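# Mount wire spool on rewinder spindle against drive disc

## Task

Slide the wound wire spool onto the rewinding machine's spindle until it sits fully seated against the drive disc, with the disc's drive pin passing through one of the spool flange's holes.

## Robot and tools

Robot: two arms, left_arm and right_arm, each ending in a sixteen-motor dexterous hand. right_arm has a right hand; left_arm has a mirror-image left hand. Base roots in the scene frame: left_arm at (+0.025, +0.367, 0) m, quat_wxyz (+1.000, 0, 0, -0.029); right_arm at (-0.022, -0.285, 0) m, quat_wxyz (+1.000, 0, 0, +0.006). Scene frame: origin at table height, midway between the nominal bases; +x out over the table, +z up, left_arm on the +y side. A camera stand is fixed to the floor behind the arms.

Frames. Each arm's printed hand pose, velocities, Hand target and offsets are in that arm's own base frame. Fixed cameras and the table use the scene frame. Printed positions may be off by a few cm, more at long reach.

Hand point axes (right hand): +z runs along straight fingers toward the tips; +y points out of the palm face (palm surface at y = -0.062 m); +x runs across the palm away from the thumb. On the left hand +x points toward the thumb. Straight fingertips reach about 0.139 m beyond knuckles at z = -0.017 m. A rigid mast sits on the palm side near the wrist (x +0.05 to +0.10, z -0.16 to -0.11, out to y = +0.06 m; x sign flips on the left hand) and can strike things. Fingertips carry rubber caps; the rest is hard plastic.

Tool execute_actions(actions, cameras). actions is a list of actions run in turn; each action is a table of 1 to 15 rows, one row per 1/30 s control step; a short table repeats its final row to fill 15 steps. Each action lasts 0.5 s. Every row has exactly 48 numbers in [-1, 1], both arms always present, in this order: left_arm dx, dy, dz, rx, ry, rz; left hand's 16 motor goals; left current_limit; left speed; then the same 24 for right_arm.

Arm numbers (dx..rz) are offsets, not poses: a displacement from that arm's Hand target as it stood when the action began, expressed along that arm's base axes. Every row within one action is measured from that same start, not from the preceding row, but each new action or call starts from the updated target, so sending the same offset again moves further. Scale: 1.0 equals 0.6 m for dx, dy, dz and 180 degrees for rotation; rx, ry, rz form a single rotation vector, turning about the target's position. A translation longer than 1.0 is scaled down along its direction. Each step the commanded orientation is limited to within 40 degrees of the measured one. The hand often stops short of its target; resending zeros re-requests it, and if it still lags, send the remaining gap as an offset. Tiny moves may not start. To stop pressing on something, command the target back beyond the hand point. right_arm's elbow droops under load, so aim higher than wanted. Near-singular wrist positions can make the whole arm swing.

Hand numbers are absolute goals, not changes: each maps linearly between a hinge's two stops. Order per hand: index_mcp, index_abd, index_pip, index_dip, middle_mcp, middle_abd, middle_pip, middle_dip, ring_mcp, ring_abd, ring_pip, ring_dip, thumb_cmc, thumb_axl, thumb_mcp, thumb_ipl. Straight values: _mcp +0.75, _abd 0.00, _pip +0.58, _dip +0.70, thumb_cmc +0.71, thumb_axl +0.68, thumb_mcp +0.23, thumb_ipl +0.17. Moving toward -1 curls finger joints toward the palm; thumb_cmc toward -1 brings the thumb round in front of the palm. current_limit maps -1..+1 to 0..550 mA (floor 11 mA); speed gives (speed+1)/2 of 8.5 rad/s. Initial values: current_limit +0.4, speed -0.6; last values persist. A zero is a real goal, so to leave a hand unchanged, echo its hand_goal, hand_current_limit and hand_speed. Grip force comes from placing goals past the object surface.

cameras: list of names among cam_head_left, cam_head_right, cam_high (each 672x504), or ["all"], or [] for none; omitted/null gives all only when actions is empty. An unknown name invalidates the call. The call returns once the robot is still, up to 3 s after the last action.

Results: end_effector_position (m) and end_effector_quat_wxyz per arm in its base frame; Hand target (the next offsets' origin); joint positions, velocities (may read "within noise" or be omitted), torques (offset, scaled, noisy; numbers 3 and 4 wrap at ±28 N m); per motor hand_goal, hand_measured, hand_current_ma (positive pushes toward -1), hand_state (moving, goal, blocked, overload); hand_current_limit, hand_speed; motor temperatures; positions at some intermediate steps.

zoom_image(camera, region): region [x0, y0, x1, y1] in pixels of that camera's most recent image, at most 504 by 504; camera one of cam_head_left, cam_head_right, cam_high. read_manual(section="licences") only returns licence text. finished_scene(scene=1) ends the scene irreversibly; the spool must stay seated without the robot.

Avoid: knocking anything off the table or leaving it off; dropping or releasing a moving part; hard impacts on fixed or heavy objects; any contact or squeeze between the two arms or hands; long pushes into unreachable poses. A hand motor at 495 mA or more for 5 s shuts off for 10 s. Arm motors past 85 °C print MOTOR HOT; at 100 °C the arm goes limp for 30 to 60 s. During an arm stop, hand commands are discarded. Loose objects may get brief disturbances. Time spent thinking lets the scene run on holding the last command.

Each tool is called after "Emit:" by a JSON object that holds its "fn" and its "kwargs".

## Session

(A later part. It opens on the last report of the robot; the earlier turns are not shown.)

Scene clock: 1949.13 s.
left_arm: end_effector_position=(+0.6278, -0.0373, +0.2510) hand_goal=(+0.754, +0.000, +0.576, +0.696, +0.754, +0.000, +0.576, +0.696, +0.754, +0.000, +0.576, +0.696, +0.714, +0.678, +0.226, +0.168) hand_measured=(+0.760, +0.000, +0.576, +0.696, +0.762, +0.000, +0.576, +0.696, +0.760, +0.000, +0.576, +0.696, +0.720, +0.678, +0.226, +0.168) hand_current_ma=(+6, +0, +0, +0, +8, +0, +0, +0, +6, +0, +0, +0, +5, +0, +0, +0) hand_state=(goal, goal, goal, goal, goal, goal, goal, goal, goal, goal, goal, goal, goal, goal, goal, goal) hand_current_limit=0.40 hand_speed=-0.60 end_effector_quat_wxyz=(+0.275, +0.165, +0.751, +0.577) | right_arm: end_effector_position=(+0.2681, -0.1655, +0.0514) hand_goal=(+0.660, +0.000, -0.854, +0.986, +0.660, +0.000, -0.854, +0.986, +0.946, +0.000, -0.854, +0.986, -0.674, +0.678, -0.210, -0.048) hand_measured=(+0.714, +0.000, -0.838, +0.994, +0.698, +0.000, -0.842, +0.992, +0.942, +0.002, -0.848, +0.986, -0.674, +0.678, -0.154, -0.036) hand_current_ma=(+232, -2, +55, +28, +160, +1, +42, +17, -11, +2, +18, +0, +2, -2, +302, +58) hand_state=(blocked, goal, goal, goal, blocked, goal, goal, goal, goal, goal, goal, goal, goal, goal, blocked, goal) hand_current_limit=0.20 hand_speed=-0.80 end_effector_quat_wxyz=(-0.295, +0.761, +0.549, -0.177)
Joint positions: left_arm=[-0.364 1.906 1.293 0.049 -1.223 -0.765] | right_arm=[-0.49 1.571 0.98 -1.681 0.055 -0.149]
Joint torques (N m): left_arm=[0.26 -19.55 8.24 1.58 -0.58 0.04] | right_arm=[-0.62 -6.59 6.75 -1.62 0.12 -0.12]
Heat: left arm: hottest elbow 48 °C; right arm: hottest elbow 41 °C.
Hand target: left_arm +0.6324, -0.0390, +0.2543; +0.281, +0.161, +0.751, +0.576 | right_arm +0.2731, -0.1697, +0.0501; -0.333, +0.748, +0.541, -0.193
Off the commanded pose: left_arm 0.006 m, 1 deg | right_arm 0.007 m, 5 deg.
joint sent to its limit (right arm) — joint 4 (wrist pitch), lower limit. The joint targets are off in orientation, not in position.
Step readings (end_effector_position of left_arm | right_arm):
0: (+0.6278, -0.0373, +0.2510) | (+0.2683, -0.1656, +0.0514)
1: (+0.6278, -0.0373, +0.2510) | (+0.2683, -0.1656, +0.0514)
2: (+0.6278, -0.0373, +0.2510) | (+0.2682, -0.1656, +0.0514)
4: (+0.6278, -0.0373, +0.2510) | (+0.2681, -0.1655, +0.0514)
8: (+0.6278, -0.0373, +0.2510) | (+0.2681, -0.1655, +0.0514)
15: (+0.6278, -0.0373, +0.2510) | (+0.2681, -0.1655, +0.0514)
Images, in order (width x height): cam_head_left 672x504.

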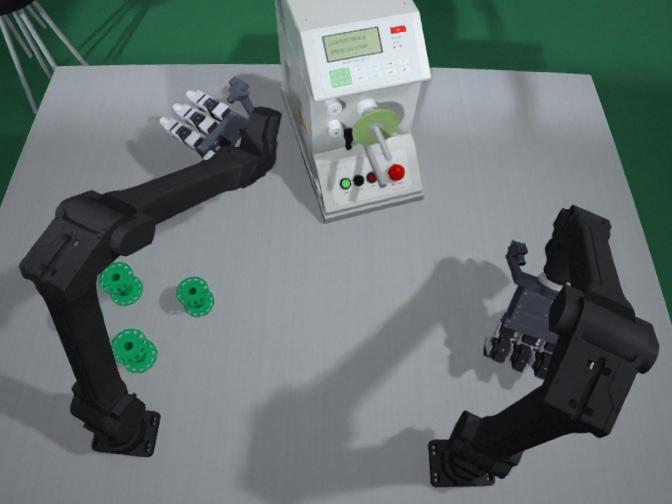

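Emit:
{"fn": "execute_actions", "kwargs": {"actions": [[[0,0,0,0,0,0,0.754,0,0.576,0.696,0.754,0,0.576,0.696,0.754,0,0.576,0.696,0.714,0.678,0.226,0.168,0.4,-0.6,0,0,0,0,0,0,0.65,0,-0.865,0.97,0.63,0,-0.865,0.97,0.945,0,-0.854,0.986,-0.675,0.678,-0.23,-0.06,0.4,-0.8]],[[0,0,0,0,0,0,0.754,0,0.576,0.696,0.754,0,0.576,0.696,0.754,0,0.576,0.696,0.714,0.678,0.226,0.168,0.4,-0.6,0,0,0.03,0,0,0,0.65,0,-0.865,0.97,0.63,0,-0.865,0.97,0.945,0,-0.854,0.986,-0.675,0.678,-0.23,-0.06,0.4,-0.8]],[[0,0,0,0,0,0,0.754,0,0.576,0.696,0.754,0,0.576,0.696,0.754,0,0.576,0.696,0.714,0.678,0.226,0.168,0.4,-0.6,0,0,0.03,0,0,0,0.65,0,-0.865,0.97,0.63,0,-0.865,0.97,0.945,0,-0.854,0.986,-0.675,0.678,-0.23,-0.06,0.4,-0.8]]], "cameras": ["all"]}}

Emit:
{"fn": "zoom_image", "kwargs": {"camera": "cam_high", "region": [40, 370, 200, 490]}}

Scene clock: 1960.80 s.
left_arm: end_effector_position=(+0.6278, -0.0373, +0.2510) hand_goal=(+0.754, +0.000, +0.576, +0.696, +0.754, +0.000, +0.576, +0.696, +0.754, +0.000, +0.576, +0.696, +0.714, +0.678, +0.226, +0.168) hand_measured=(+0.760, +0.000, +0.576, +0.696, +0.762, +0.000, +0.576, +0.696, +0.760, +0.000, +0.576, +0.696, +0.720, +0.678, +0.226, +0.168) hand_current_ma=(+6, +0, +0, +0, +8, +0, +0, +0, +6, +0, +0, +0, +5, +0, +0, +0) hand_state=(goal, goal, goal, goal, goal, goal, goal, goal, goal, goal, goal, goal, goal, goal, goal, goal) hand_current_limit=0.40 hand_speed=-0.60 end_effector_quat_wxyz=(+0.275, +0.165, +0.751, +0.577) | right_arm: end_effector_position=(+0.2741, -0.1689, +0.0835) hand_goal=(+0.650, +0.000, -0.864, +0.970, +0.630, +0.000, -0.864, +0.970, +0.946, +0.000, -0.854, +0.986, -0.674, +0.678, -0.230, -0.060) hand_measured=(+0.650, +0.000, -0.858, +0.974, +0.630, +0.002, -0.856, +0.974, +0.942, +0.002, -0.848, +0.986, -0.676, +0.676, -0.228, -0.058) hand_current_ma=(+0, -1, +22, +11, -1, +6, +23, +11, -11, +2, +18, +0, -5, -8, +5, +10) hand_state=(goal, goal, goal, goal, goal, goal, goal, goal, goal, goal, goal, goal, goal, goal, goal, goal) hand_current_limit=0.40 hand_speed=-0.80 end_effector_quat_wxyz=(-0.249, +0.775, +0.560, -0.155)
Joint positions: left_arm=[-0.364 1.906 1.293 0.049 -1.223 -0.765] | right_arm=[-0.49 1.463 0.98 -1.681 0.057 -0.153]
Joint torques (N m): left_arm=[0.5 -19.49 8.23 1.57 -0.57 0.03] | right_arm=[-0.62 -8 5.9 -1.39 0.14 -0.11]
Heat: left arm: hottest elbow 48 °C; right arm: hottest elbow 41 °C.
Hand target: left_arm +0.6324, -0.0390, +0.2543; +0.281, +0.161, +0.751, +0.576 | right_arm +0.2731, -0.1697, +0.0861; -0.333, +0.748, +0.541, -0.193
Off the commanded pose: left_arm 0.006 m, 1 deg | right_arm 0.003 m, 11 deg.
joint sent to its limit (right arm) — joint 4 (wrist pitch), lower limit. The joint targets are off in orientation, not in position.
Step readings (end_effector_position of left_arm | right_arm):
0: (+0.6278, -0.0373, +0.2510) | (+0.2681, -0.1655, +0.0514)
1: (+0.6278, -0.0373, +0.2510) | (+0.2681, -0.1655, +0.0514)
2: (+0.6278, -0.0373, +0.2510) | (+0.2681, -0.1655, +0.0514)
4: (+0.6278, -0.0373, +0.2510) | (+0.2681, -0.1655, +0.0514)
8: (+0.6278, -0.0373, +0.2510) | (+0.2680, -0.1657, +0.0515)
15: (+0.6278, -0.0373, +0.2510) | (+0.2680, -0.1658, +0.0515)
16: (+0.6278, -0.0373, +0.2510) | (+0.2680, -0.1658, +0.0515)
17: (+0.6278, -0.0373, +0.2510) | (+0.2680, -0.1658, +0.0515)
19: (+0.6278, -0.0373, +0.2510) | (+0.2681, -0.1659, +0.0519)
23: (+0.6278, -0.0373, +0.2510) | (+0.2690, -0.1664, +0.0559)
30: (+0.6278, -0.0373, +0.2510) | (+0.2704, -0.1670, +0.0619)
31: (+0.6278, -0.0373, +0.2510) | (+0.2705, -0.1670, +0.0623)
32: (+0.6278, -0.0373, +0.2510) | (+0.2706, -0.1672, +0.0631)
34: (+0.6278, -0.0373, +0.2510) | (+0.2712, -0.1676, +0.0666)
38: (+0.6278, -0.0373, +0.2510) | (+0.2732, -0.1686, +0.0780)
45: (+0.6278, -0.0373, +0.2510) | (+0.2741, -0.1690, +0.0835)

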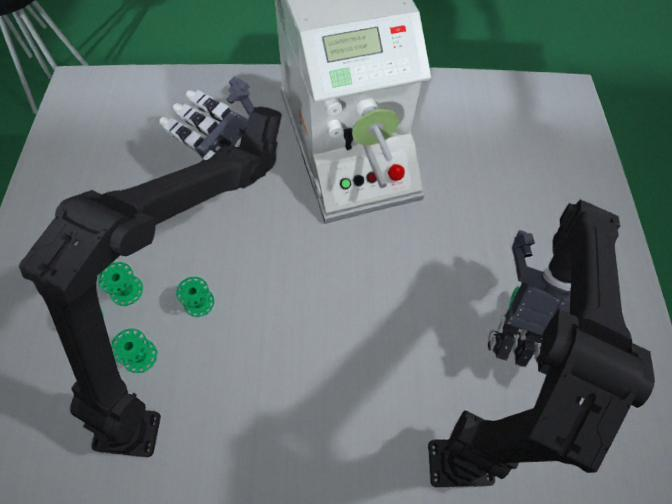

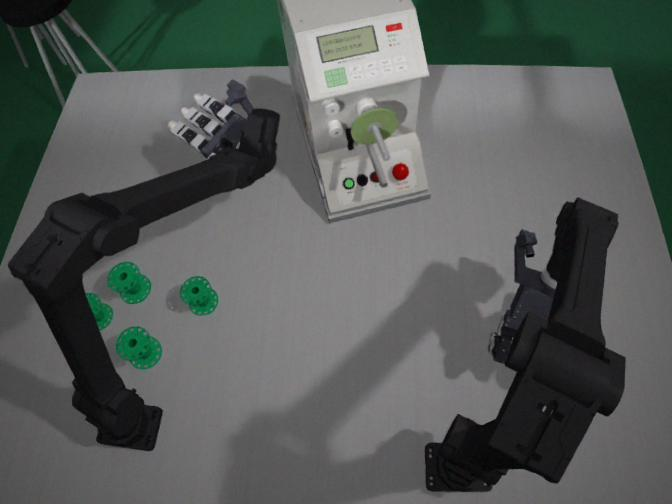

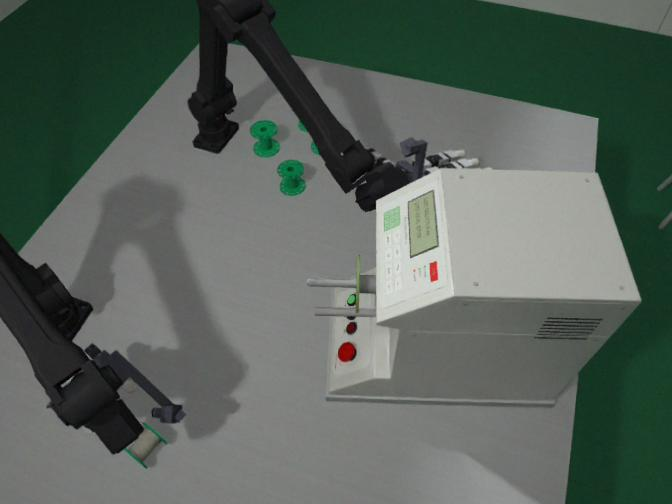

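Scaled by 3.150 from the camera's 672x504 image, which has a finer 960x720 frame.

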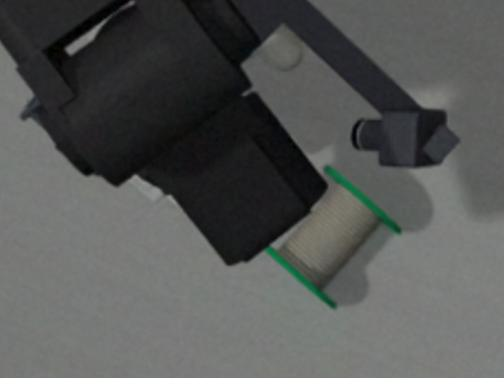

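Emit:
{"fn": "execute_actions", "kwargs": {"actions": [], "cameras": ["cam_head_left", "cam_high"]}}

Scene clock: 1967.40 s.
left_arm: end_effector_position=(+0.6278, -0.0373, +0.2510) hand_goal=(+0.754, +0.000, +0.576, +0.696, +0.754, +0.000, +0.576, +0.696, +0.754, +0.000, +0.576, +0.696, +0.714, +0.678, +0.226, +0.168) hand_measured=(+0.760, +0.000, +0.576, +0.696, +0.762, +0.000, +0.576, +0.696, +0.760, +0.000, +0.576, +0.696, +0.720, +0.678, +0.226, +0.168) hand_current_ma=(+6, +0, +0, +0, +8, +0, +0, +0, +6, +0, +0, +0, +5, +0, +0, +0) hand_state=(goal, goal, goal, goal, goal, goal, goal, goal, goal, goal, goal, goal, goal, goal, goal, goal) hand_current_limit=0.40 hand_speed=-0.60 end_effector_quat_wxyz=(+0.275, +0.165, +0.751, +0.577) | right_arm: end_effector_position=(+0.2741, -0.1689, +0.0835) hand_goal=(+0.650, +0.000, -0.864, +0.970, +0.630, +0.000, -0.864, +0.970, +0.946, +0.000, -0.854, +0.986, -0.674, +0.678, -0.230, -0.060) hand_measured=(+0.650, +0.000, -0.858, +0.974, +0.630, +0.002, -0.856, +0.974, +0.942, +0.002, -0.848, +0.986, -0.676, +0.676, -0.228, -0.058) hand_current_ma=(+0, -1, +22, +11, -1, +6, +23, +11, -11, +2, +18, +0, -5, -8, +5, +10) hand_state=(goal, goal, goal, goal, goal, goal, goal, goal, goal, goal, goal, goal, goal, goal, goal, goal) hand_current_limit=0.40 hand_speed=-0.80 end_effector_quat_wxyz=(-0.249, +0.775, +0.560, -0.155)
Joint positions: left_arm=[-0.364 1.906 1.293 0.049 -1.223 -0.765] | right_arm=[-0.49 1.463 0.98 -1.681 0.057 -0.153]
Joint velocities: within noise
Joint torques (N m): left_arm=[0.32 -19.37 8.18 1.47 -0.6 0.02] | right_arm=[-0.56 -8.06 5.93 -1.39 0.14 -0.12]
Motor temperatures (°C): left_arm=[31 40 48 28 30 26] | right_arm=[29 32 41 27 29 25]
Heat: left arm: hottest elbow 48 °C; right arm: hottest elbow 41 °C.
Hand target: left_arm +0.6324, -0.0390, +0.2543; +0.281, +0.161, +0.751, +0.576 | right_arm +0.2730, -0.1697, +0.0861; -0.333, +0.748, +0.541, -0.193
Off the commanded pose: left_arm 0.006 m, 1 deg | right_arm 0.003 m, 11 deg.
Images, in order (width x height): cam_head_left 672x504, cam_high 672x504.

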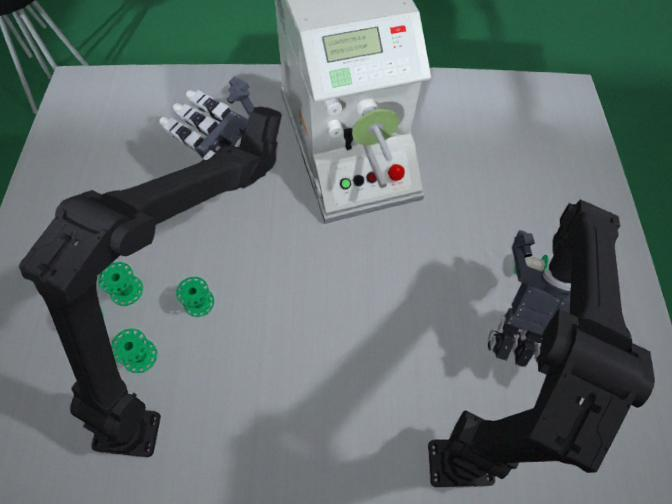

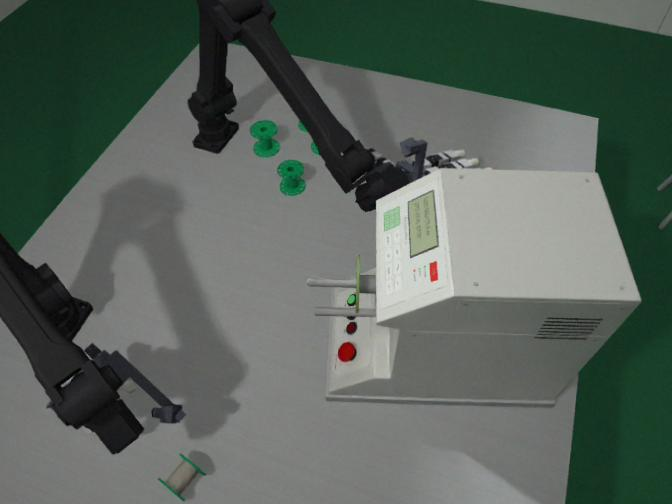

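Emit:
{"fn": "execute_actions", "kwargs": {"actions": [], "cameras": ["cam_head_left", "cam_head_right", "cam_high"]}}

Scene clock: 2037.63 s.
left_arm: end_effector_position=(+0.6278, -0.0373, +0.2510) hand_goal=(+0.754, +0.000, +0.576, +0.696, +0.754, +0.000, +0.576, +0.696, +0.754, +0.000, +0.576, +0.696, +0.714, +0.678, +0.226, +0.168) hand_measured=(+0.760, +0.000, +0.576, +0.696, +0.762, +0.000, +0.576, +0.696, +0.760, +0.000, +0.576, +0.696, +0.720, +0.678, +0.226, +0.168) hand_current_ma=(+6, +0, +0, +0, +8, +0, +0, +0, +6, +0, +0, +0, +5, +0, +0, +0) hand_state=(goal, goal, goal, goal, goal, goal, goal, goal, goal, goal, goal, goal, goal, goal, goal, goal) hand_current_limit=0.40 hand_speed=-0.60 end_effector_quat_wxyz=(+0.275, +0.165, +0.751, +0.577) | right_arm: end_effector_position=(+0.2741, -0.1689, +0.0835) hand_goal=(+0.650, +0.000, -0.864, +0.970, +0.630, +0.000, -0.864, +0.970, +0.946, +0.000, -0.854, +0.986, -0.674, +0.678, -0.230, -0.060) hand_measured=(+0.650, +0.000, -0.858, +0.974, +0.630, +0.002, -0.856, +0.974, +0.942, +0.002, -0.848, +0.986, -0.676, +0.676, -0.228, -0.058) hand_current_ma=(+0, -1, +22, +11, -1, +6, +23, +11, -11, +2, +18, +0, -5, -8, +5, +10) hand_state=(goal, goal, goal, goal, goal, goal, goal, goal, goal, goal, goal, goal, goal, goal, goal, goal) hand_current_limit=0.40 hand_speed=-0.80 end_effector_quat_wxyz=(-0.249, +0.775, +0.560, -0.155)
Joint positions: left_arm=[-0.364 1.906 1.293 0.049 -1.223 -0.765] | right_arm=[-0.49 1.463 0.98 -1.681 0.057 -0.153]
Joint velocities: within noise
Joint torques (N m): left_arm=[0.15 -19.37 8.4 1.58 -0.57 0.01] | right_arm=[-0.62 -8.06 5.93 -1.4 0.14 -0.12]
Motor temperatures (°C): left_arm=[31 40 48 28 30 26] | right_arm=[29 32 39 27 29 25]
Heat: left arm: hottest elbow 48 °C; right arm: hottest elbow 39 °C.
Hand target: left_arm +0.6324, -0.0390, +0.2543; +0.281, +0.161, +0.751, +0.576 | right_arm +0.2730, -0.1697, +0.0861; -0.333, +0.748, +0.541, -0.193
Off the commanded pose: left_arm 0.006 m, 1 deg | right_arm 0.003 m, 11 deg.

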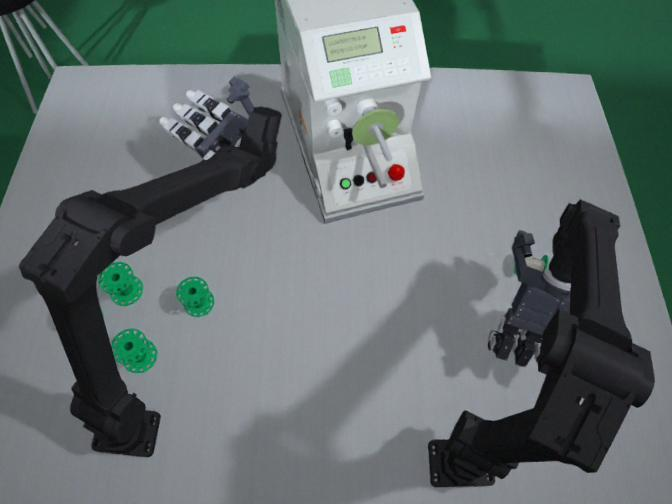

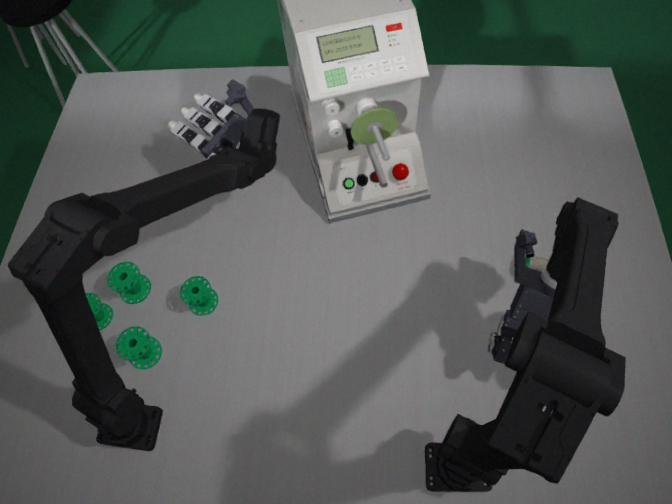

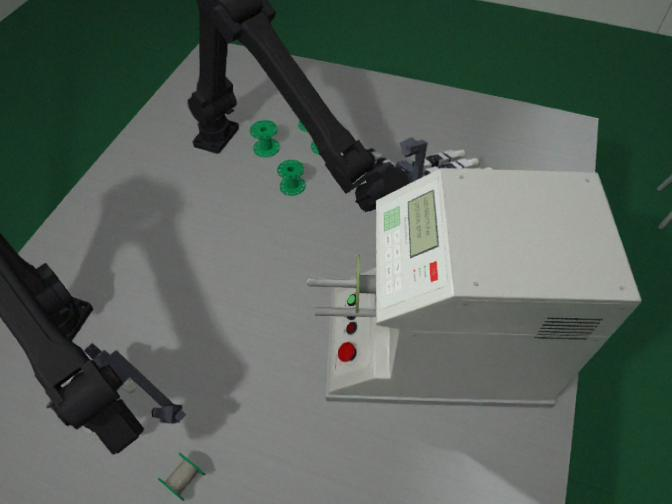

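Emit:
{"fn": "zoom_image", "kwargs": {"camera": "cam_high", "region": [130, 430, 230, 504]}}

Emit:
{"fn": "zoom_image", "kwargs": {"camera": "cam_head_left", "region": [480, 220, 580, 320]}}

Scaled by 5.040 from the camera's 672x504 image, which has a finer 960x720 frame.

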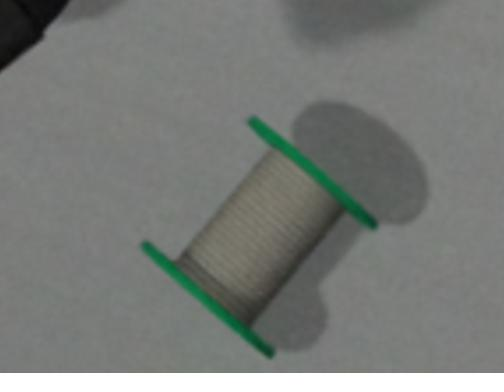

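Scaled by 5.040 from the camera's 672x504 image, which has a finer 960x720 frame.

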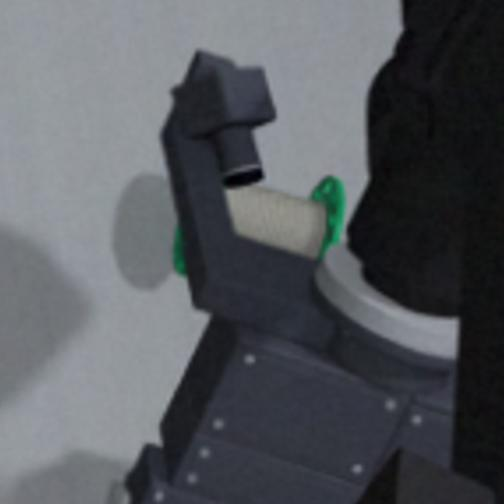

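Emit:
{"fn": "execute_actions", "kwargs": {"actions": [[[0,0,0,0,0,0,0.754,0,0.576,0.696,0.754,0,0.576,0.696,0.754,0,0.576,0.696,0.714,0.678,0.226,0.168,0.4,-0.6,0,0,0.18,-0.042,-0.125,0.002,0.945,0,-0.7,0.986,0.945,0,-0.7,0.986,0.945,0,-0.7,0.986,-0.3,0.678,0.169,-0.049,0.4,-0.6]],[[0,0,0,0,0,0,0.754,0,0.576,0.696,0.754,0,0.576,0.696,0.754,0,0.576,0.696,0.714,0.678,0.226,0.168,0.4,-0.6,0.1,-0.025,0.1,-0.042,-0.125,0.002,0.973,0,0,0.986,0.973,0,0,0.986,0.973,0,0,0.986,0.2,0.678,0.169,-0.049,0.4,-0.6]],[[0,0,0,0,0,0,0.754,0,0.576,0.696,0.754,0,0.576,0.696,0.754,0,0.576,0.696,0.714,0.678,0.226,0.168,0.4,-0.6,0.15,-0.0417,0.033,-0.042,-0.125,0.002,0.973,0,0.6,0.986,0.973,0,0.6,0.986,0.973,0,0.6,0.986,0.5,0.678,0.169,-0.049,0.4,-0.6]],[[0,0,0,0,0,0,0.754,0,0.576,0.696,0.754,0,0.576,0.696,0.754,0,0.576,0.696,0.714,0.678,0.226,0.168,0.4,-0.6,0.178,-0.043,0.007,-0.042,-0.125,0.002,0.973,0,0.97,0.986,0.973,0,0.97,0.986,0.973,0,0.97,0.986,0.5,0.678,0.169,-0.049,0.4,-0.6]]], "cameras": ["cam_head_left", "cam_high"]}}

Emit:
{"fn": "zoom_image", "kwargs": {"camera": "cam_head_left", "region": [480, 180, 600, 300]}}

Scene clock: 2094.90 s.
left_arm: end_effector_position=(+0.6278, -0.0373, +0.2510) hand_goal=(+0.754, +0.000, +0.576, +0.696, +0.754, +0.000, +0.576, +0.696, +0.754, +0.000, +0.576, +0.696, +0.714, +0.678, +0.226, +0.168) hand_measured=(+0.760, +0.000, +0.576, +0.696, +0.762, +0.000, +0.576, +0.696, +0.760, +0.000, +0.576, +0.696, +0.720, +0.678, +0.226, +0.168) hand_current_ma=(+6, +0, +0, +0, +8, +0, +0, +0, +6, +0, +0, +0, +5, +0, +0, +0) hand_state=(goal, goal, goal, goal, goal, goal, goal, goal, goal, goal, goal, goal, goal, goal, goal, goal) hand_current_limit=0.40 hand_speed=-0.60 end_effector_quat_wxyz=(+0.275, +0.165, +0.751, +0.577) | right_arm: end_effector_position=(+0.5262, -0.2374, +0.2948) hand_goal=(+0.974, +0.000, +0.970, +0.986, +0.974, +0.000, +0.970, +0.986, +0.974, +0.000, +0.970, +0.986, +0.500, +0.678, +0.170, -0.048) hand_measured=(+0.976, +0.000, +0.966, +0.984, +0.976, +0.002, +0.966, +0.984, +0.976, +0.002, +0.966, +0.986, +0.504, +0.676, +0.162, -0.050) hand_current_ma=(+6, -1, -9, -7, +7, +6, -10, -7, +6, +2, -10, +0, +12, -6, -34, -9) hand_state=(goal, goal, goal, goal, goal, goal, goal, goal, goal, goal, goal, goal, goal, goal, goal, goal) hand_current_limit=0.40 hand_speed=-0.60 end_effector_quat_wxyz=(+0.338, +0.708, +0.561, +0.264)
Joint positions: left_arm=[-0.364 1.906 1.293 0.049 -1.223 -0.765] | right_arm=[-0.456 1.26 0.924 -0.359 -0.167 -0.145]
Joint torques (N m): left_arm=[0.32 -19.37 8.25 1.61 -0.58 0.03] | right_arm=[0.5 -6.48 7.94 2.18 0.05 -0.02]
Heat: left arm: hottest elbow 48 °C; right arm: hottest elbow 39 °C.
Hand target: left_arm +0.6324, -0.0390, +0.2543; +0.281, +0.161, +0.751, +0.576 | right_arm +0.5297, -0.2357, +0.2783; +0.331, +0.713, +0.561, +0.262
Off the commanded pose: left_arm 0.006 m, 1 deg | right_arm 0.017 m, 1 deg.
Step readings (end_effector_position of left_arm | right_arm):
0: (+0.6278, -0.0373, +0.2510) | (+0.2741, -0.1689, +0.0835)
1: (+0.6278, -0.0373, +0.2510) | (+0.2742, -0.1689, +0.0839)
2: (+0.6278, -0.0373, +0.2510) | (+0.2746, -0.1690, +0.0864)
4: (+0.6278, -0.0373, +0.2510) | (+0.2766, -0.1690, +0.1014)
8: (+0.6278, -0.0373, +0.2510) | (+0.2755, -0.1713, +0.1549)
15: (+0.6278, -0.0373, +0.2510) | (+0.2712, -0.1683, +0.1912)
16: (+0.6278, -0.0373, +0.2510) | (+0.2718, -0.1676, +0.1911)
17: (+0.6278, -0.0373, +0.2510) | (+0.2743, -0.1666, +0.1914)
19: (+0.6278, -0.0373, +0.2510) | (+0.2841, -0.1656, +0.1958)
23: (+0.6278, -0.0373, +0.2510) | (+0.3057, -0.1713, +0.2185)
30: (+0.6278, -0.0373, +0.2510) | (+0.3195, -0.1773, +0.2360)
31: (+0.6278, -0.0373, +0.2510) | (+0.3206, -0.1775, +0.2364)
32: (+0.6278, -0.0373, +0.2510) | (+0.3271, -0.1787, +0.2392)
34: (+0.6278, -0.0373, +0.2510) | (+0.3532, -0.1873, +0.2520)
38: (+0.6278, -0.0373, +0.2510) | (+0.3962, -0.2021, +0.2819)
45: (+0.6278, -0.0373, +0.2510) | (+0.4172, -0.2091, +0.2911)
46: (+0.6278, -0.0373, +0.2510) | (+0.4184, -0.2094, +0.2904)
47: (+0.6278, -0.0373, +0.2510) | (+0.4242, -0.2098, +0.2918)
49: (+0.6278, -0.0373, +0.2510) | (+0.4468, -0.2154, +0.2998)
53: (+0.6278, -0.0373, +0.2510) | (+0.4918, -0.2230, +0.3034)
60: (+0.6278, -0.0373, +0.2510) | (+0.5212, -0.2327, +0.2867)
Images, in order (width x height): cam_head_left 672x504, cam_high 672x504.

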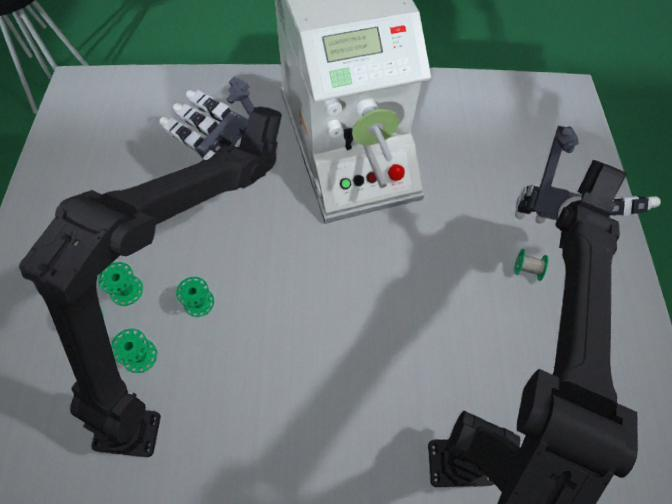

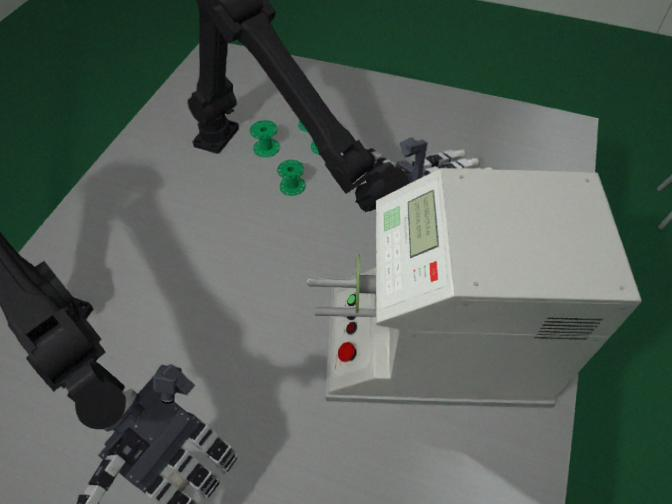

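Scaled by 4.200 from the camera's 672x504 image, which has a finer 960x720 frame.

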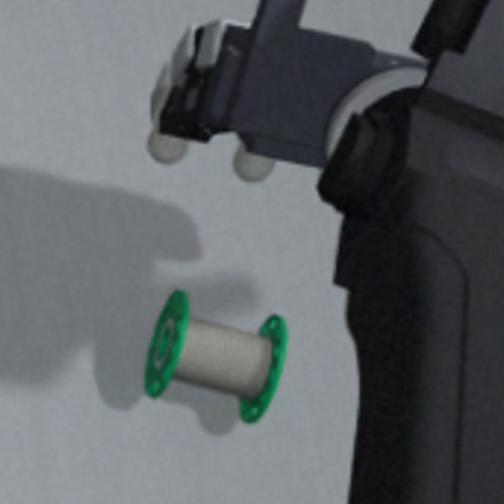

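Emit:
{"fn": "execute_actions", "kwargs": {"actions": [[[0,0,0,0,0,0,0.754,0,0.576,0.696,0.754,0,0.576,0.696,0.754,0,0.576,0.696,0.714,0.678,0.226,0.168,0.4,-0.6,0.004,0.0145,-0.07,0,0,0,0.973,0,0.97,0.986,0.973,0,0.97,0.986,0.973,0,0.97,0.986,0.5,0.678,0.169,-0.049,0.4,-0.6]],[[0,0,0,0,0,0,0.754,0,0.576,0.696,0.754,0,0.576,0.696,0.754,0,0.576,0.696,0.714,0.678,0.226,0.168,0.4,-0.6,0,0,-0.045,0,0,0,0.973,0,0.97,0.986,0.973,0,0.97,0.986,0.973,0,0.97,0.986,0.5,0.678,0.169,-0.049,0.4,-0.6]]], "cameras": ["cam_head_left"]}}

Emit:
{"fn": "zoom_image", "kwargs": {"camera": "cam_head_left", "region": [480, 200, 600, 320]}}

Scene clock: 2122.13 s.
left_arm: end_effector_position=(+0.6278, -0.0373, +0.2510) hand_goal=(+0.754, +0.000, +0.576, +0.696, +0.754, +0.000, +0.576, +0.696, +0.754, +0.000, +0.576, +0.696, +0.714, +0.678, +0.226, +0.168) hand_measured=(+0.760, +0.000, +0.576, +0.696, +0.762, +0.000, +0.576, +0.696, +0.760, +0.000, +0.576, +0.696, +0.720, +0.678, +0.226, +0.168) hand_current_ma=(+6, +0, +0, +0, +8, +0, +0, +0, +6, +0, +0, +0, +5, +0, +0, +0) hand_state=(goal, goal, goal, goal, goal, goal, goal, goal, goal, goal, goal, goal, goal, goal, goal, goal) hand_current_limit=0.40 hand_speed=-0.60 end_effector_quat_wxyz=(+0.275, +0.165, +0.751, +0.577) | right_arm: end_effector_position=(+0.5313, -0.2289, +0.2247) hand_goal=(+0.974, +0.000, +0.970, +0.986, +0.974, +0.000, +0.970, +0.986, +0.974, +0.000, +0.970, +0.986, +0.500, +0.678, +0.170, -0.048) hand_measured=(+0.976, +0.000, +0.968, +0.984, +0.976, +0.002, +0.968, +0.984, +0.976, +0.002, +0.966, +0.986, +0.504, +0.676, +0.164, -0.050) hand_current_ma=(+6, -1, -8, -7, +7, +6, -8, -7, +6, +2, -9, +0, +14, -6, -29, -9) hand_state=(goal, goal, goal, goal, goal, goal, goal, goal, goal, goal, goal, goal, goal, goal, goal, goal) hand_current_limit=0.40 hand_speed=-0.60 end_effector_quat_wxyz=(+0.339, +0.708, +0.560, +0.264)
Joint positions: left_arm=[-0.364 1.906 1.293 0.049 -1.223 -0.765] | right_arm=[-0.431 1.353 0.803 -0.14 -0.148 -0.129]
Joint torques (N m): left_arm=[0.15 -19.31 8.31 1.57 -0.59 0.04] | right_arm=[0.32 -6.89 7.3 2.17 0.06 -0.01]
Heat: left arm: hottest elbow 48 °C; right arm: hottest elbow 40 °C.
Hand target: left_arm +0.6324, -0.0390, +0.2543; +0.281, +0.161, +0.751, +0.576 | right_arm +0.5322, -0.2269, +0.2092; +0.331, +0.713, +0.561, +0.262
Off the commanded pose: left_arm 0.006 m, 1 deg | right_arm 0.016 m, 1 deg.
Step readings (end_effector_position of left_arm | right_arm):
0: (+0.6278, -0.0373, +0.2510) | (+0.5262, -0.2374, +0.2948)
1: (+0.6278, -0.0373, +0.2510) | (+0.5262, -0.2373, +0.2946)
2: (+0.6278, -0.0373, +0.2510) | (+0.5264, -0.2369, +0.2939)
4: (+0.6278, -0.0373, +0.2510) | (+0.5265, -0.2358, +0.2907)
8: (+0.6278, -0.0373, +0.2510) | (+0.5266, -0.2300, +0.2668)
15: (+0.6278, -0.0373, +0.2510) | (+0.5296, -0.2278, +0.2467)
16: (+0.6278, -0.0373, +0.2510) | (+0.5299, -0.2281, +0.2475)
17: (+0.6278, -0.0373, +0.2510) | (+0.5303, -0.2282, +0.2486)
19: (+0.6278, -0.0373, +0.2510) | (+0.5310, -0.2286, +0.2494)
23: (+0.6278, -0.0373, +0.2510) | (+0.5309, -0.2286, +0.2379)
30: (+0.6278, -0.0373, +0.2510) | (+0.5308, -0.2287, +0.2233)
Images, in order (width x height): cam_head_left 672x504.

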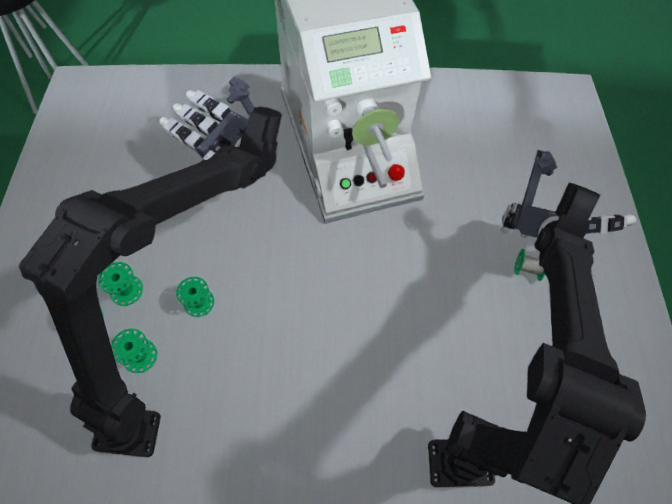

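Scaled by 4.200 from the camera's 672x504 image, which has a finer 960x720 frame.

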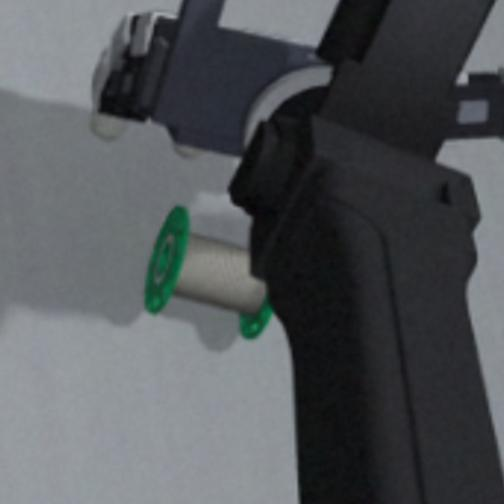

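Emit:
{"fn": "execute_actions", "kwargs": {"actions": [[[0,0,0,0,0,0,0.754,0,0.576,0.696,0.754,0,0.576,0.696,0.754,0,0.576,0.696,0.714,0.678,0.226,0.168,0.4,-0.6,-0.022,0.0067,-0.02,0,0,0,0.973,0,0.97,0.986,0.973,0,0.97,0.986,0.973,0,0.97,0.986,0.5,0.678,0.169,-0.049,0.4,-0.6]],[[0,0,0,0,0,0,0.754,0,0.576,0.696,0.754,0,0.576,0.696,0.754,0,0.576,0.696,0.714,0.678,0.226,0.168,0.4,-0.6,-0.0191,0.0058,-0.006,0,0,0,0.973,0,0.97,0.986,0.973,0,0.97,0.986,0.973,0,0.97,0.986,0.5,0.678,0.169,-0.049,0.4,-0.6]],[[0,0,0,0,0,0,0.754,0,0.576,0.696,0.754,0,0.576,0.696,0.754,0,0.576,0.696,0.714,0.678,0.226,0.168,0.4,-0.6,-0.0191,0.0058,-0.001,0,0,0,0.973,0,0.97,0.986,0.973,0,0.97,0.986,0.973,0,0.97,0.986,0.5,0.678,0.169,-0.049,0.4,-0.6]],[[0,0,0,0,0,0,0.754,0,0.576,0.696,0.754,0,0.576,0.696,0.754,0,0.576,0.696,0.714,0.678,0.226,0.168,0.4,-0.6,-0.0191,0.0058,-0.001,0,0,0,0.973,0,0.97,0.986,0.973,0,0.97,0.986,0.973,0,0.97,0.986,0.5,0.678,0.169,-0.049,0.4,-0.6]],[[0,0,0,0,0,0,0.754,0,0.576,0.696,0.754,0,0.576,0.696,0.754,0,0.576,0.696,0.714,0.678,0.226,0.168,0.4,-0.6,-0.0191,0.0058,-0.001,0,0,0,0.973,0,0.97,0.986,0.973,0,0.97,0.986,0.973,0,0.97,0.986,0.5,0.678,0.169,-0.049,0.4,-0.6]]], "cameras": ["cam_head_left"]}}

Emit:
{"fn": "zoom_image", "kwargs": {"camera": "cam_head_left", "region": [480, 200, 600, 320]}}

Scene clock: 2138.70 s.
left_arm: end_effector_position=(+0.6278, -0.0373, +0.2510) hand_goal=(+0.754, +0.000, +0.576, +0.696, +0.754, +0.000, +0.576, +0.696, +0.754, +0.000, +0.576, +0.696, +0.714, +0.678, +0.226, +0.168) hand_measured=(+0.760, +0.000, +0.576, +0.696, +0.762, +0.000, +0.576, +0.696, +0.760, +0.000, +0.576, +0.696, +0.720, +0.678, +0.226, +0.168) hand_current_ma=(+6, +0, +0, +0, +8, +0, +0, +0, +6, +0, +0, +0, +5, +0, +0, +0) hand_state=(goal, goal, goal, goal, goal, goal, goal, goal, goal, goal, goal, goal, goal, goal, goal, goal) hand_current_limit=0.40 hand_speed=-0.60 end_effector_quat_wxyz=(+0.275, +0.165, +0.751, +0.577) | right_arm: end_effector_position=(+0.4805, -0.2089, +0.1966) hand_goal=(+0.974, +0.000, +0.970, +0.986, +0.974, +0.000, +0.970, +0.986, +0.974, +0.000, +0.970, +0.986, +0.500, +0.678, +0.170, -0.048) hand_measured=(+0.974, +0.000, +0.968, +0.984, +0.974, +0.002, +0.968, +0.984, +0.974, +0.002, +0.968, +0.988, +0.506, +0.676, +0.164, -0.050) hand_current_ma=(-1, -1, -7, -7, +1, +7, -8, -3, +2, +5, -3, +4, +17, -6, -29, -9) hand_state=(goal, goal, goal, goal, goal, goal, goal, goal, goal, goal, goal, goal, goal, goal, goal, goal) hand_current_limit=0.40 hand_speed=-0.60 end_effector_quat_wxyz=(+0.333, +0.711, +0.560, +0.265)
Joint positions: left_arm=[-0.364 1.906 1.293 0.049 -1.223 -0.765] | right_arm=[-0.44 1.251 0.633 -0.084 -0.16 -0.13]
Joint torques (N m): left_arm=[0.26 -19.49 8.25 1.52 -0.58 0.03] | right_arm=[-0.91 -7.59 6.52 1.54 -0.17 -0.17]
Heat: left arm: hottest elbow 48 °C; right arm: hottest elbow 39 °C.
Hand target: left_arm +0.6324, -0.0390, +0.2543; +0.281, +0.161, +0.751, +0.576 | right_arm +0.4731, -0.2090, +0.1919; +0.331, +0.712, +0.561, +0.262
Off the commanded pose: left_arm 0.006 m, 1 deg | right_arm 0.009 m, 0 deg.
Step readings (end_effector_position of left_arm | right_arm):
0: (+0.6278, -0.0373, +0.2510) | (+0.5313, -0.2289, +0.2247)
1: (+0.6278, -0.0373, +0.2510) | (+0.5313, -0.2289, +0.2247)
2: (+0.6278, -0.0373, +0.2510) | (+0.5309, -0.2287, +0.2241)
4: (+0.6278, -0.0373, +0.2510) | (+0.5293, -0.2280, +0.2217)
8: (+0.6278, -0.0373, +0.2510) | (+0.5228, -0.2250, +0.2091)
15: (+0.6278, -0.0373, +0.2510) | (+0.5207, -0.2241, +0.2053)
16: (+0.6278, -0.0373, +0.2510) | (+0.5208, -0.2241, +0.2056)
17: (+0.6278, -0.0373, +0.2510) | (+0.5205, -0.2240, +0.2051)
19: (+0.6278, -0.0373, +0.2510) | (+0.5190, -0.2233, +0.2030)
23: (+0.6278, -0.0373, +0.2510) | (+0.5150, -0.2214, +0.1978)
30: (+0.6278, -0.0373, +0.2510) | (+0.5135, -0.2205, +0.1969)
31: (+0.6278, -0.0373, +0.2510) | (+0.5135, -0.2205, +0.1971)
32: (+0.6278, -0.0373, +0.2510) | (+0.5129, -0.2202, +0.1969)
34: (+0.6278, -0.0373, +0.2510) | (+0.5103, -0.2188, +0.1969)
38: (+0.6278, -0.0373, +0.2510) | (+0.5043, -0.2159, +0.1971)
45: (+0.6278, -0.0373, +0.2510) | (+0.5034, -0.2154, +0.1975)
46: (+0.6278, -0.0373, +0.2510) | (+0.5033, -0.2154, +0.1973)
47: (+0.6278, -0.0373, +0.2510) | (+0.5027, -0.2153, +0.1970)
49: (+0.6278, -0.0373, +0.2510) | (+0.4999, -0.2146, +0.1973)
53: (+0.6278, -0.0373, +0.2510) | (+0.4932, -0.2124, +0.1968)
60: (+0.6278, -0.0373, +0.2510) | (+0.4918, -0.2118, +0.1967)
61: (+0.6278, -0.0373, +0.2510) | (+0.4918, -0.2118, +0.1967)
62: (+0.6278, -0.0373, +0.2510) | (+0.4913, -0.2117, +0.1964)
64: (+0.6278, -0.0373, +0.2510) | (+0.4885, -0.2106, +0.1965)
68: (+0.6278, -0.0373, +0.2510) | (+0.4819, -0.2091, +0.1966)
75: (+0.6278, -0.0373, +0.2510) | (+0.4805, -0.2090, +0.1966)
Images, in order (width x height): cam_head_left 672x504.

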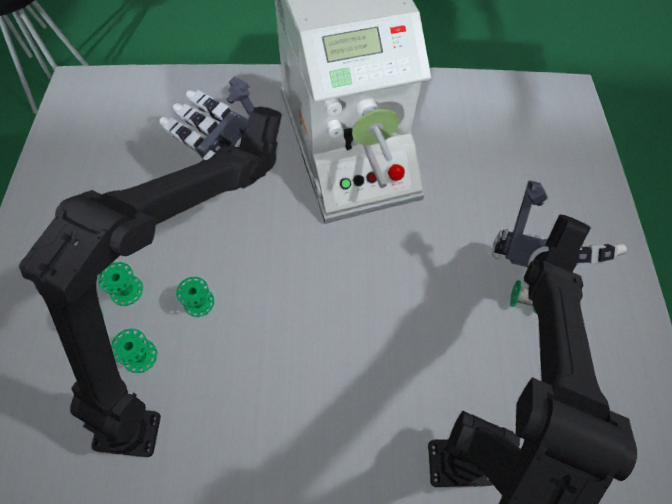

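Scaled by 4.200 from the camera's 672x504 image, which has a finer 960x720 frame.

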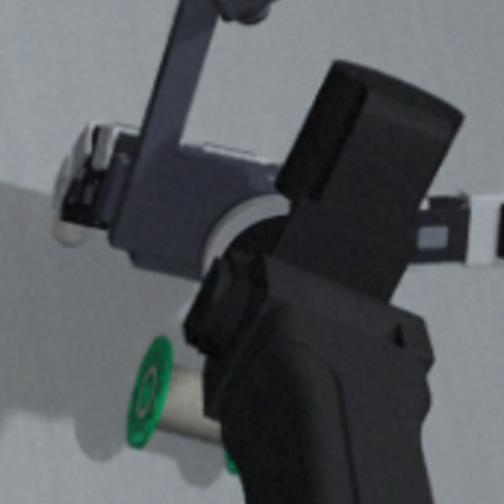

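Emit:
{"fn": "execute_actions", "kwargs": {"actions": [[[0,0,0,0,0,0,0.754,0,0.576,0.696,0.754,0,0.576,0.696,0.754,0,0.576,0.696,0.714,0.678,0.226,0.168,0.4,-0.6,0,0,0.04,0,0,0,0.973,0,0.97,0.986,0.973,0,0.97,0.986,0.973,0,0.97,0.986,0.5,0.678,0.169,-0.049,0.4,-0.6]]], "cameras": ["cam_head_left"]}}

Emit:
{"fn": "zoom_image", "kwargs": {"camera": "cam_head_left", "region": [460, 260, 580, 380]}}

Scene clock: 2147.57 s.
left_arm: end_effector_position=(+0.6278, -0.0373, +0.2510) hand_goal=(+0.754, +0.000, +0.576, +0.696, +0.754, +0.000, +0.576, +0.696, +0.754, +0.000, +0.576, +0.696, +0.714, +0.678, +0.226, +0.168) hand_measured=(+0.760, +0.000, +0.576, +0.696, +0.762, +0.000, +0.576, +0.696, +0.760, +0.000, +0.576, +0.696, +0.720, +0.678, +0.226, +0.168) hand_current_ma=(+6, +0, +0, +0, +8, +0, +0, +0, +6, +0, +0, +0, +5, +0, +0, +0) hand_state=(goal, goal, goal, goal, goal, goal, goal, goal, goal, goal, goal, goal, goal, goal, goal, goal) hand_current_limit=0.40 hand_speed=-0.60 end_effector_quat_wxyz=(+0.275, +0.165, +0.751, +0.577) | right_arm: end_effector_position=(+0.4704, -0.2044, +0.2035) hand_goal=(+0.974, +0.000, +0.970, +0.986, +0.974, +0.000, +0.970, +0.986, +0.974, +0.000, +0.970, +0.986, +0.500, +0.678, +0.170, -0.048) hand_measured=(+0.974, +0.000, +0.968, +0.984, +0.974, +0.002, +0.968, +0.984, +0.974, +0.002, +0.968, +0.988, +0.506, +0.676, +0.164, -0.050) hand_current_ma=(+2, -1, -7, -7, +3, +7, -8, -3, +2, +5, -3, +4, +17, -6, -29, -9) hand_state=(goal, goal, goal, goal, goal, goal, goal, goal, goal, goal, goal, goal, goal, goal, goal, goal) hand_current_limit=0.40 hand_speed=-0.60 end_effector_quat_wxyz=(+0.323, +0.716, +0.562, +0.260)
Joint positions: left_arm=[-0.364 1.906 1.293 0.049 -1.223 -0.765] | right_arm=[-0.441 1.2 0.633 -0.161 -0.16 -0.13]
Joint torques (N m): left_arm=[0.26 -19.43 8.27 1.55 -0.58 0.05] | right_arm=[-0.85 -6.71 9.66 1.18 -0.17 -0.17]
Heat: left arm: hottest elbow 48 °C; right arm: hottest elbow 40 °C.
Hand target: left_arm +0.6324, -0.0390, +0.2543; +0.281, +0.161, +0.751, +0.576 | right_arm +0.4731, -0.2091, +0.2158; +0.331, +0.713, +0.561, +0.262
Off the commanded pose: left_arm 0.006 m, 1 deg | right_arm 0.013 m, 1 deg.
Step readings (end_effector_position of left_arm | right_arm):
0: (+0.6278, -0.0373, +0.2510) | (+0.4805, -0.2089, +0.1966)
1: (+0.6278, -0.0373, +0.2510) | (+0.4804, -0.2089, +0.1966)
2: (+0.6278, -0.0373, +0.2510) | (+0.4800, -0.2087, +0.1965)
4: (+0.6278, -0.0373, +0.2510) | (+0.4774, -0.2075, +0.1968)
8: (+0.6278, -0.0373, +0.2510) | (+0.4727, -0.2053, +0.2024)
15: (+0.6278, -0.0373, +0.2510) | (+0.4706, -0.2043, +0.2040)
Images, in order (width x height): cam_head_left 672x504.

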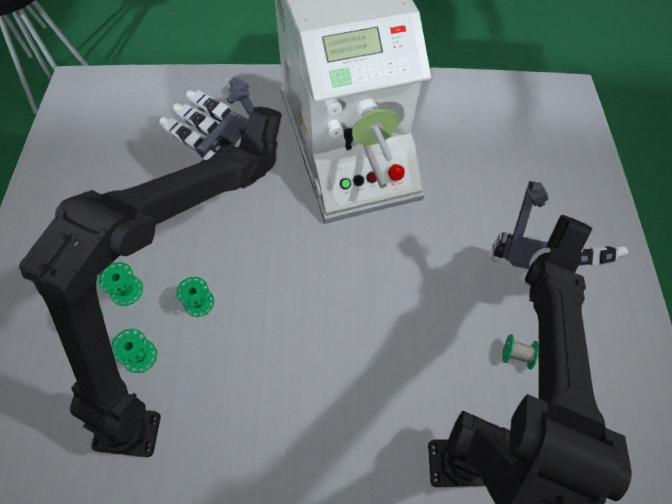

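Scaled by 4.200 from the camera's 672x504 image, which has a finer 960x720 frame.

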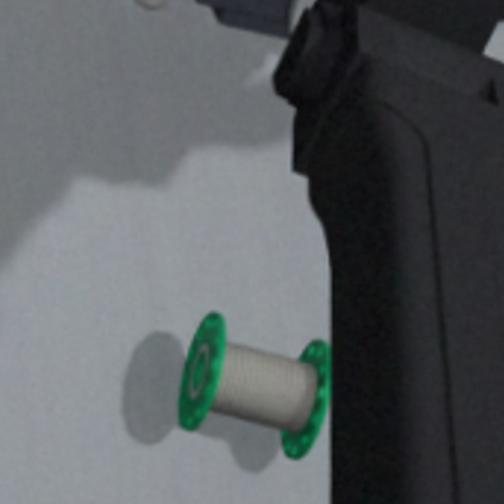

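Emit:
{"fn": "execute_actions", "kwargs": {"actions": [], "cameras": ["cam_head_left", "cam_high"]}}

Emit:
{"fn": "zoom_image", "kwargs": {"camera": "cam_head_left", "region": [460, 280, 580, 400]}}

Emit:
{"fn": "zoom_image", "kwargs": {"camera": "cam_high", "region": [60, 360, 180, 480]}}

Scene clock: 2153.37 s.
left_arm: end_effector_position=(+0.6278, -0.0373, +0.2510) hand_goal=(+0.754, +0.000, +0.576, +0.696, +0.754, +0.000, +0.576, +0.696, +0.754, +0.000, +0.576, +0.696, +0.714, +0.678, +0.226, +0.168) hand_measured=(+0.760, +0.000, +0.576, +0.696, +0.762, +0.000, +0.576, +0.696, +0.760, +0.000, +0.576, +0.696, +0.720, +0.678, +0.226, +0.168) hand_current_ma=(+6, +0, +0, +0, +8, +0, +0, +0, +6, +0, +0, +0, +5, +0, +0, +0) hand_state=(goal, goal, goal, goal, goal, goal, goal, goal, goal, goal, goal, goal, goal, goal, goal, goal) hand_current_limit=0.40 hand_speed=-0.60 end_effector_quat_wxyz=(+0.275, +0.165, +0.751, +0.577) | right_arm: end_effector_position=(+0.4704, -0.2044, +0.2035) hand_goal=(+0.974, +0.000, +0.970, +0.986, +0.974, +0.000, +0.970, +0.986, +0.974, +0.000, +0.970, +0.986, +0.500, +0.678, +0.170, -0.048) hand_measured=(+0.974, +0.000, +0.968, +0.984, +0.974, +0.002, +0.968, +0.984, +0.974, +0.002, +0.968, +0.988, +0.506, +0.676, +0.164, -0.050) hand_current_ma=(+2, -1, -7, -7, +3, +7, -8, -3, +2, +5, -3, +4, +17, -6, -29, -9) hand_state=(goal, goal, goal, goal, goal, goal, goal, goal, goal, goal, goal, goal, goal, goal, goal, goal) hand_current_limit=0.40 hand_speed=-0.60 end_effector_quat_wxyz=(+0.323, +0.716, +0.562, +0.260)
Joint positions: left_arm=[-0.364 1.906 1.293 0.049 -1.223 -0.765] | right_arm=[-0.441 1.2 0.633 -0.161 -0.16 -0.13]
Joint velocities: within noise
Joint torques (N m): left_arm=[0.09 -19.43 8.23 1.52 -0.57 0.03] | right_arm=[-0.85 -6.65 9.66 1.21 -0.17 -0.17]
Motor temperatures (°C): left_arm=[31 40 48 28 30 26] | right_arm=[29 31 41 27 29 25]
Heat: left arm: hottest elbow 48 °C; right arm: hottest elbow 41 °C.
Hand target: left_arm +0.6324, -0.0390, +0.2543; +0.281, +0.161, +0.751, +0.576 | right_arm +0.4731, -0.2091, +0.2159; +0.331, +0.713, +0.561, +0.262
Off the commanded pose: left_arm 0.006 m, 1 deg | right_arm 0.013 m, 1 deg.
Images, in order (width x height): cam_head_left 672x504, cam_high 672x504.

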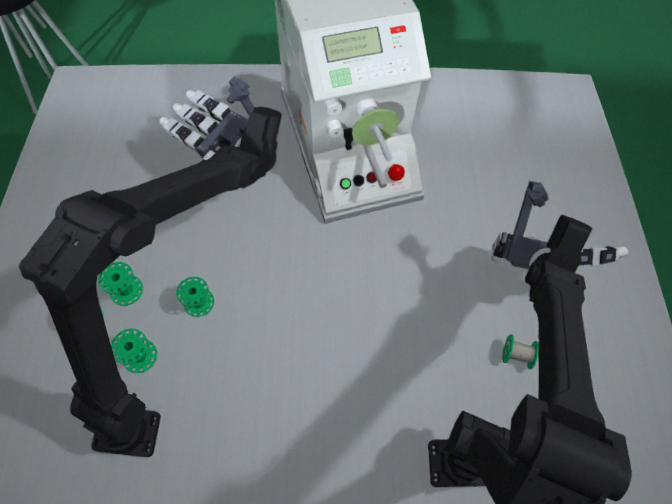

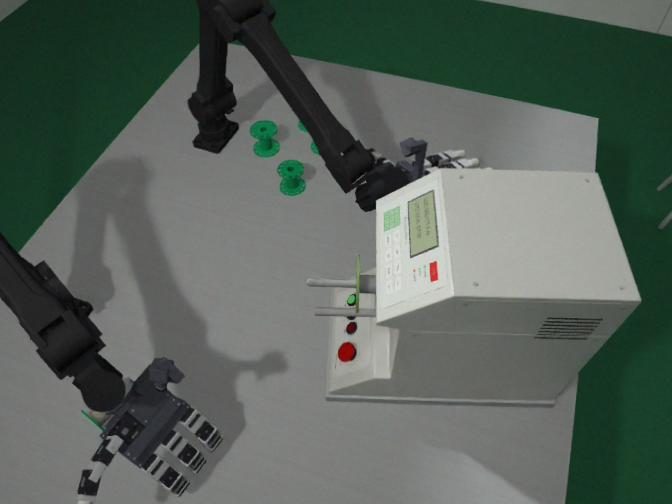

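Scaled by 4.200 from the camera's 672x504 image, which has a finer 960x720 frame.

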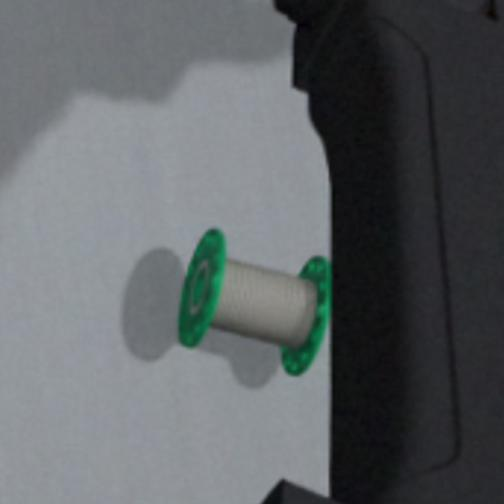

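Scaled by 4.200 from the camera's 672x504 image, which has a finer 960x720 frame.

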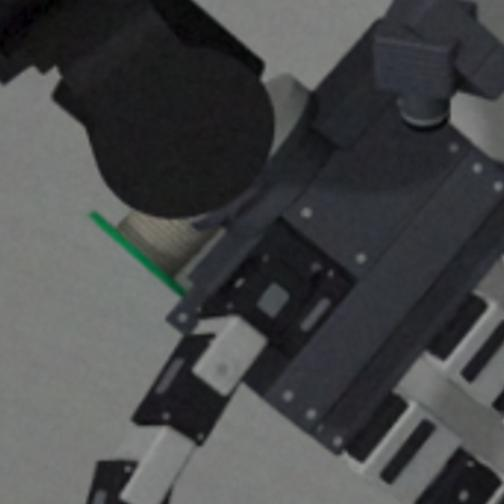

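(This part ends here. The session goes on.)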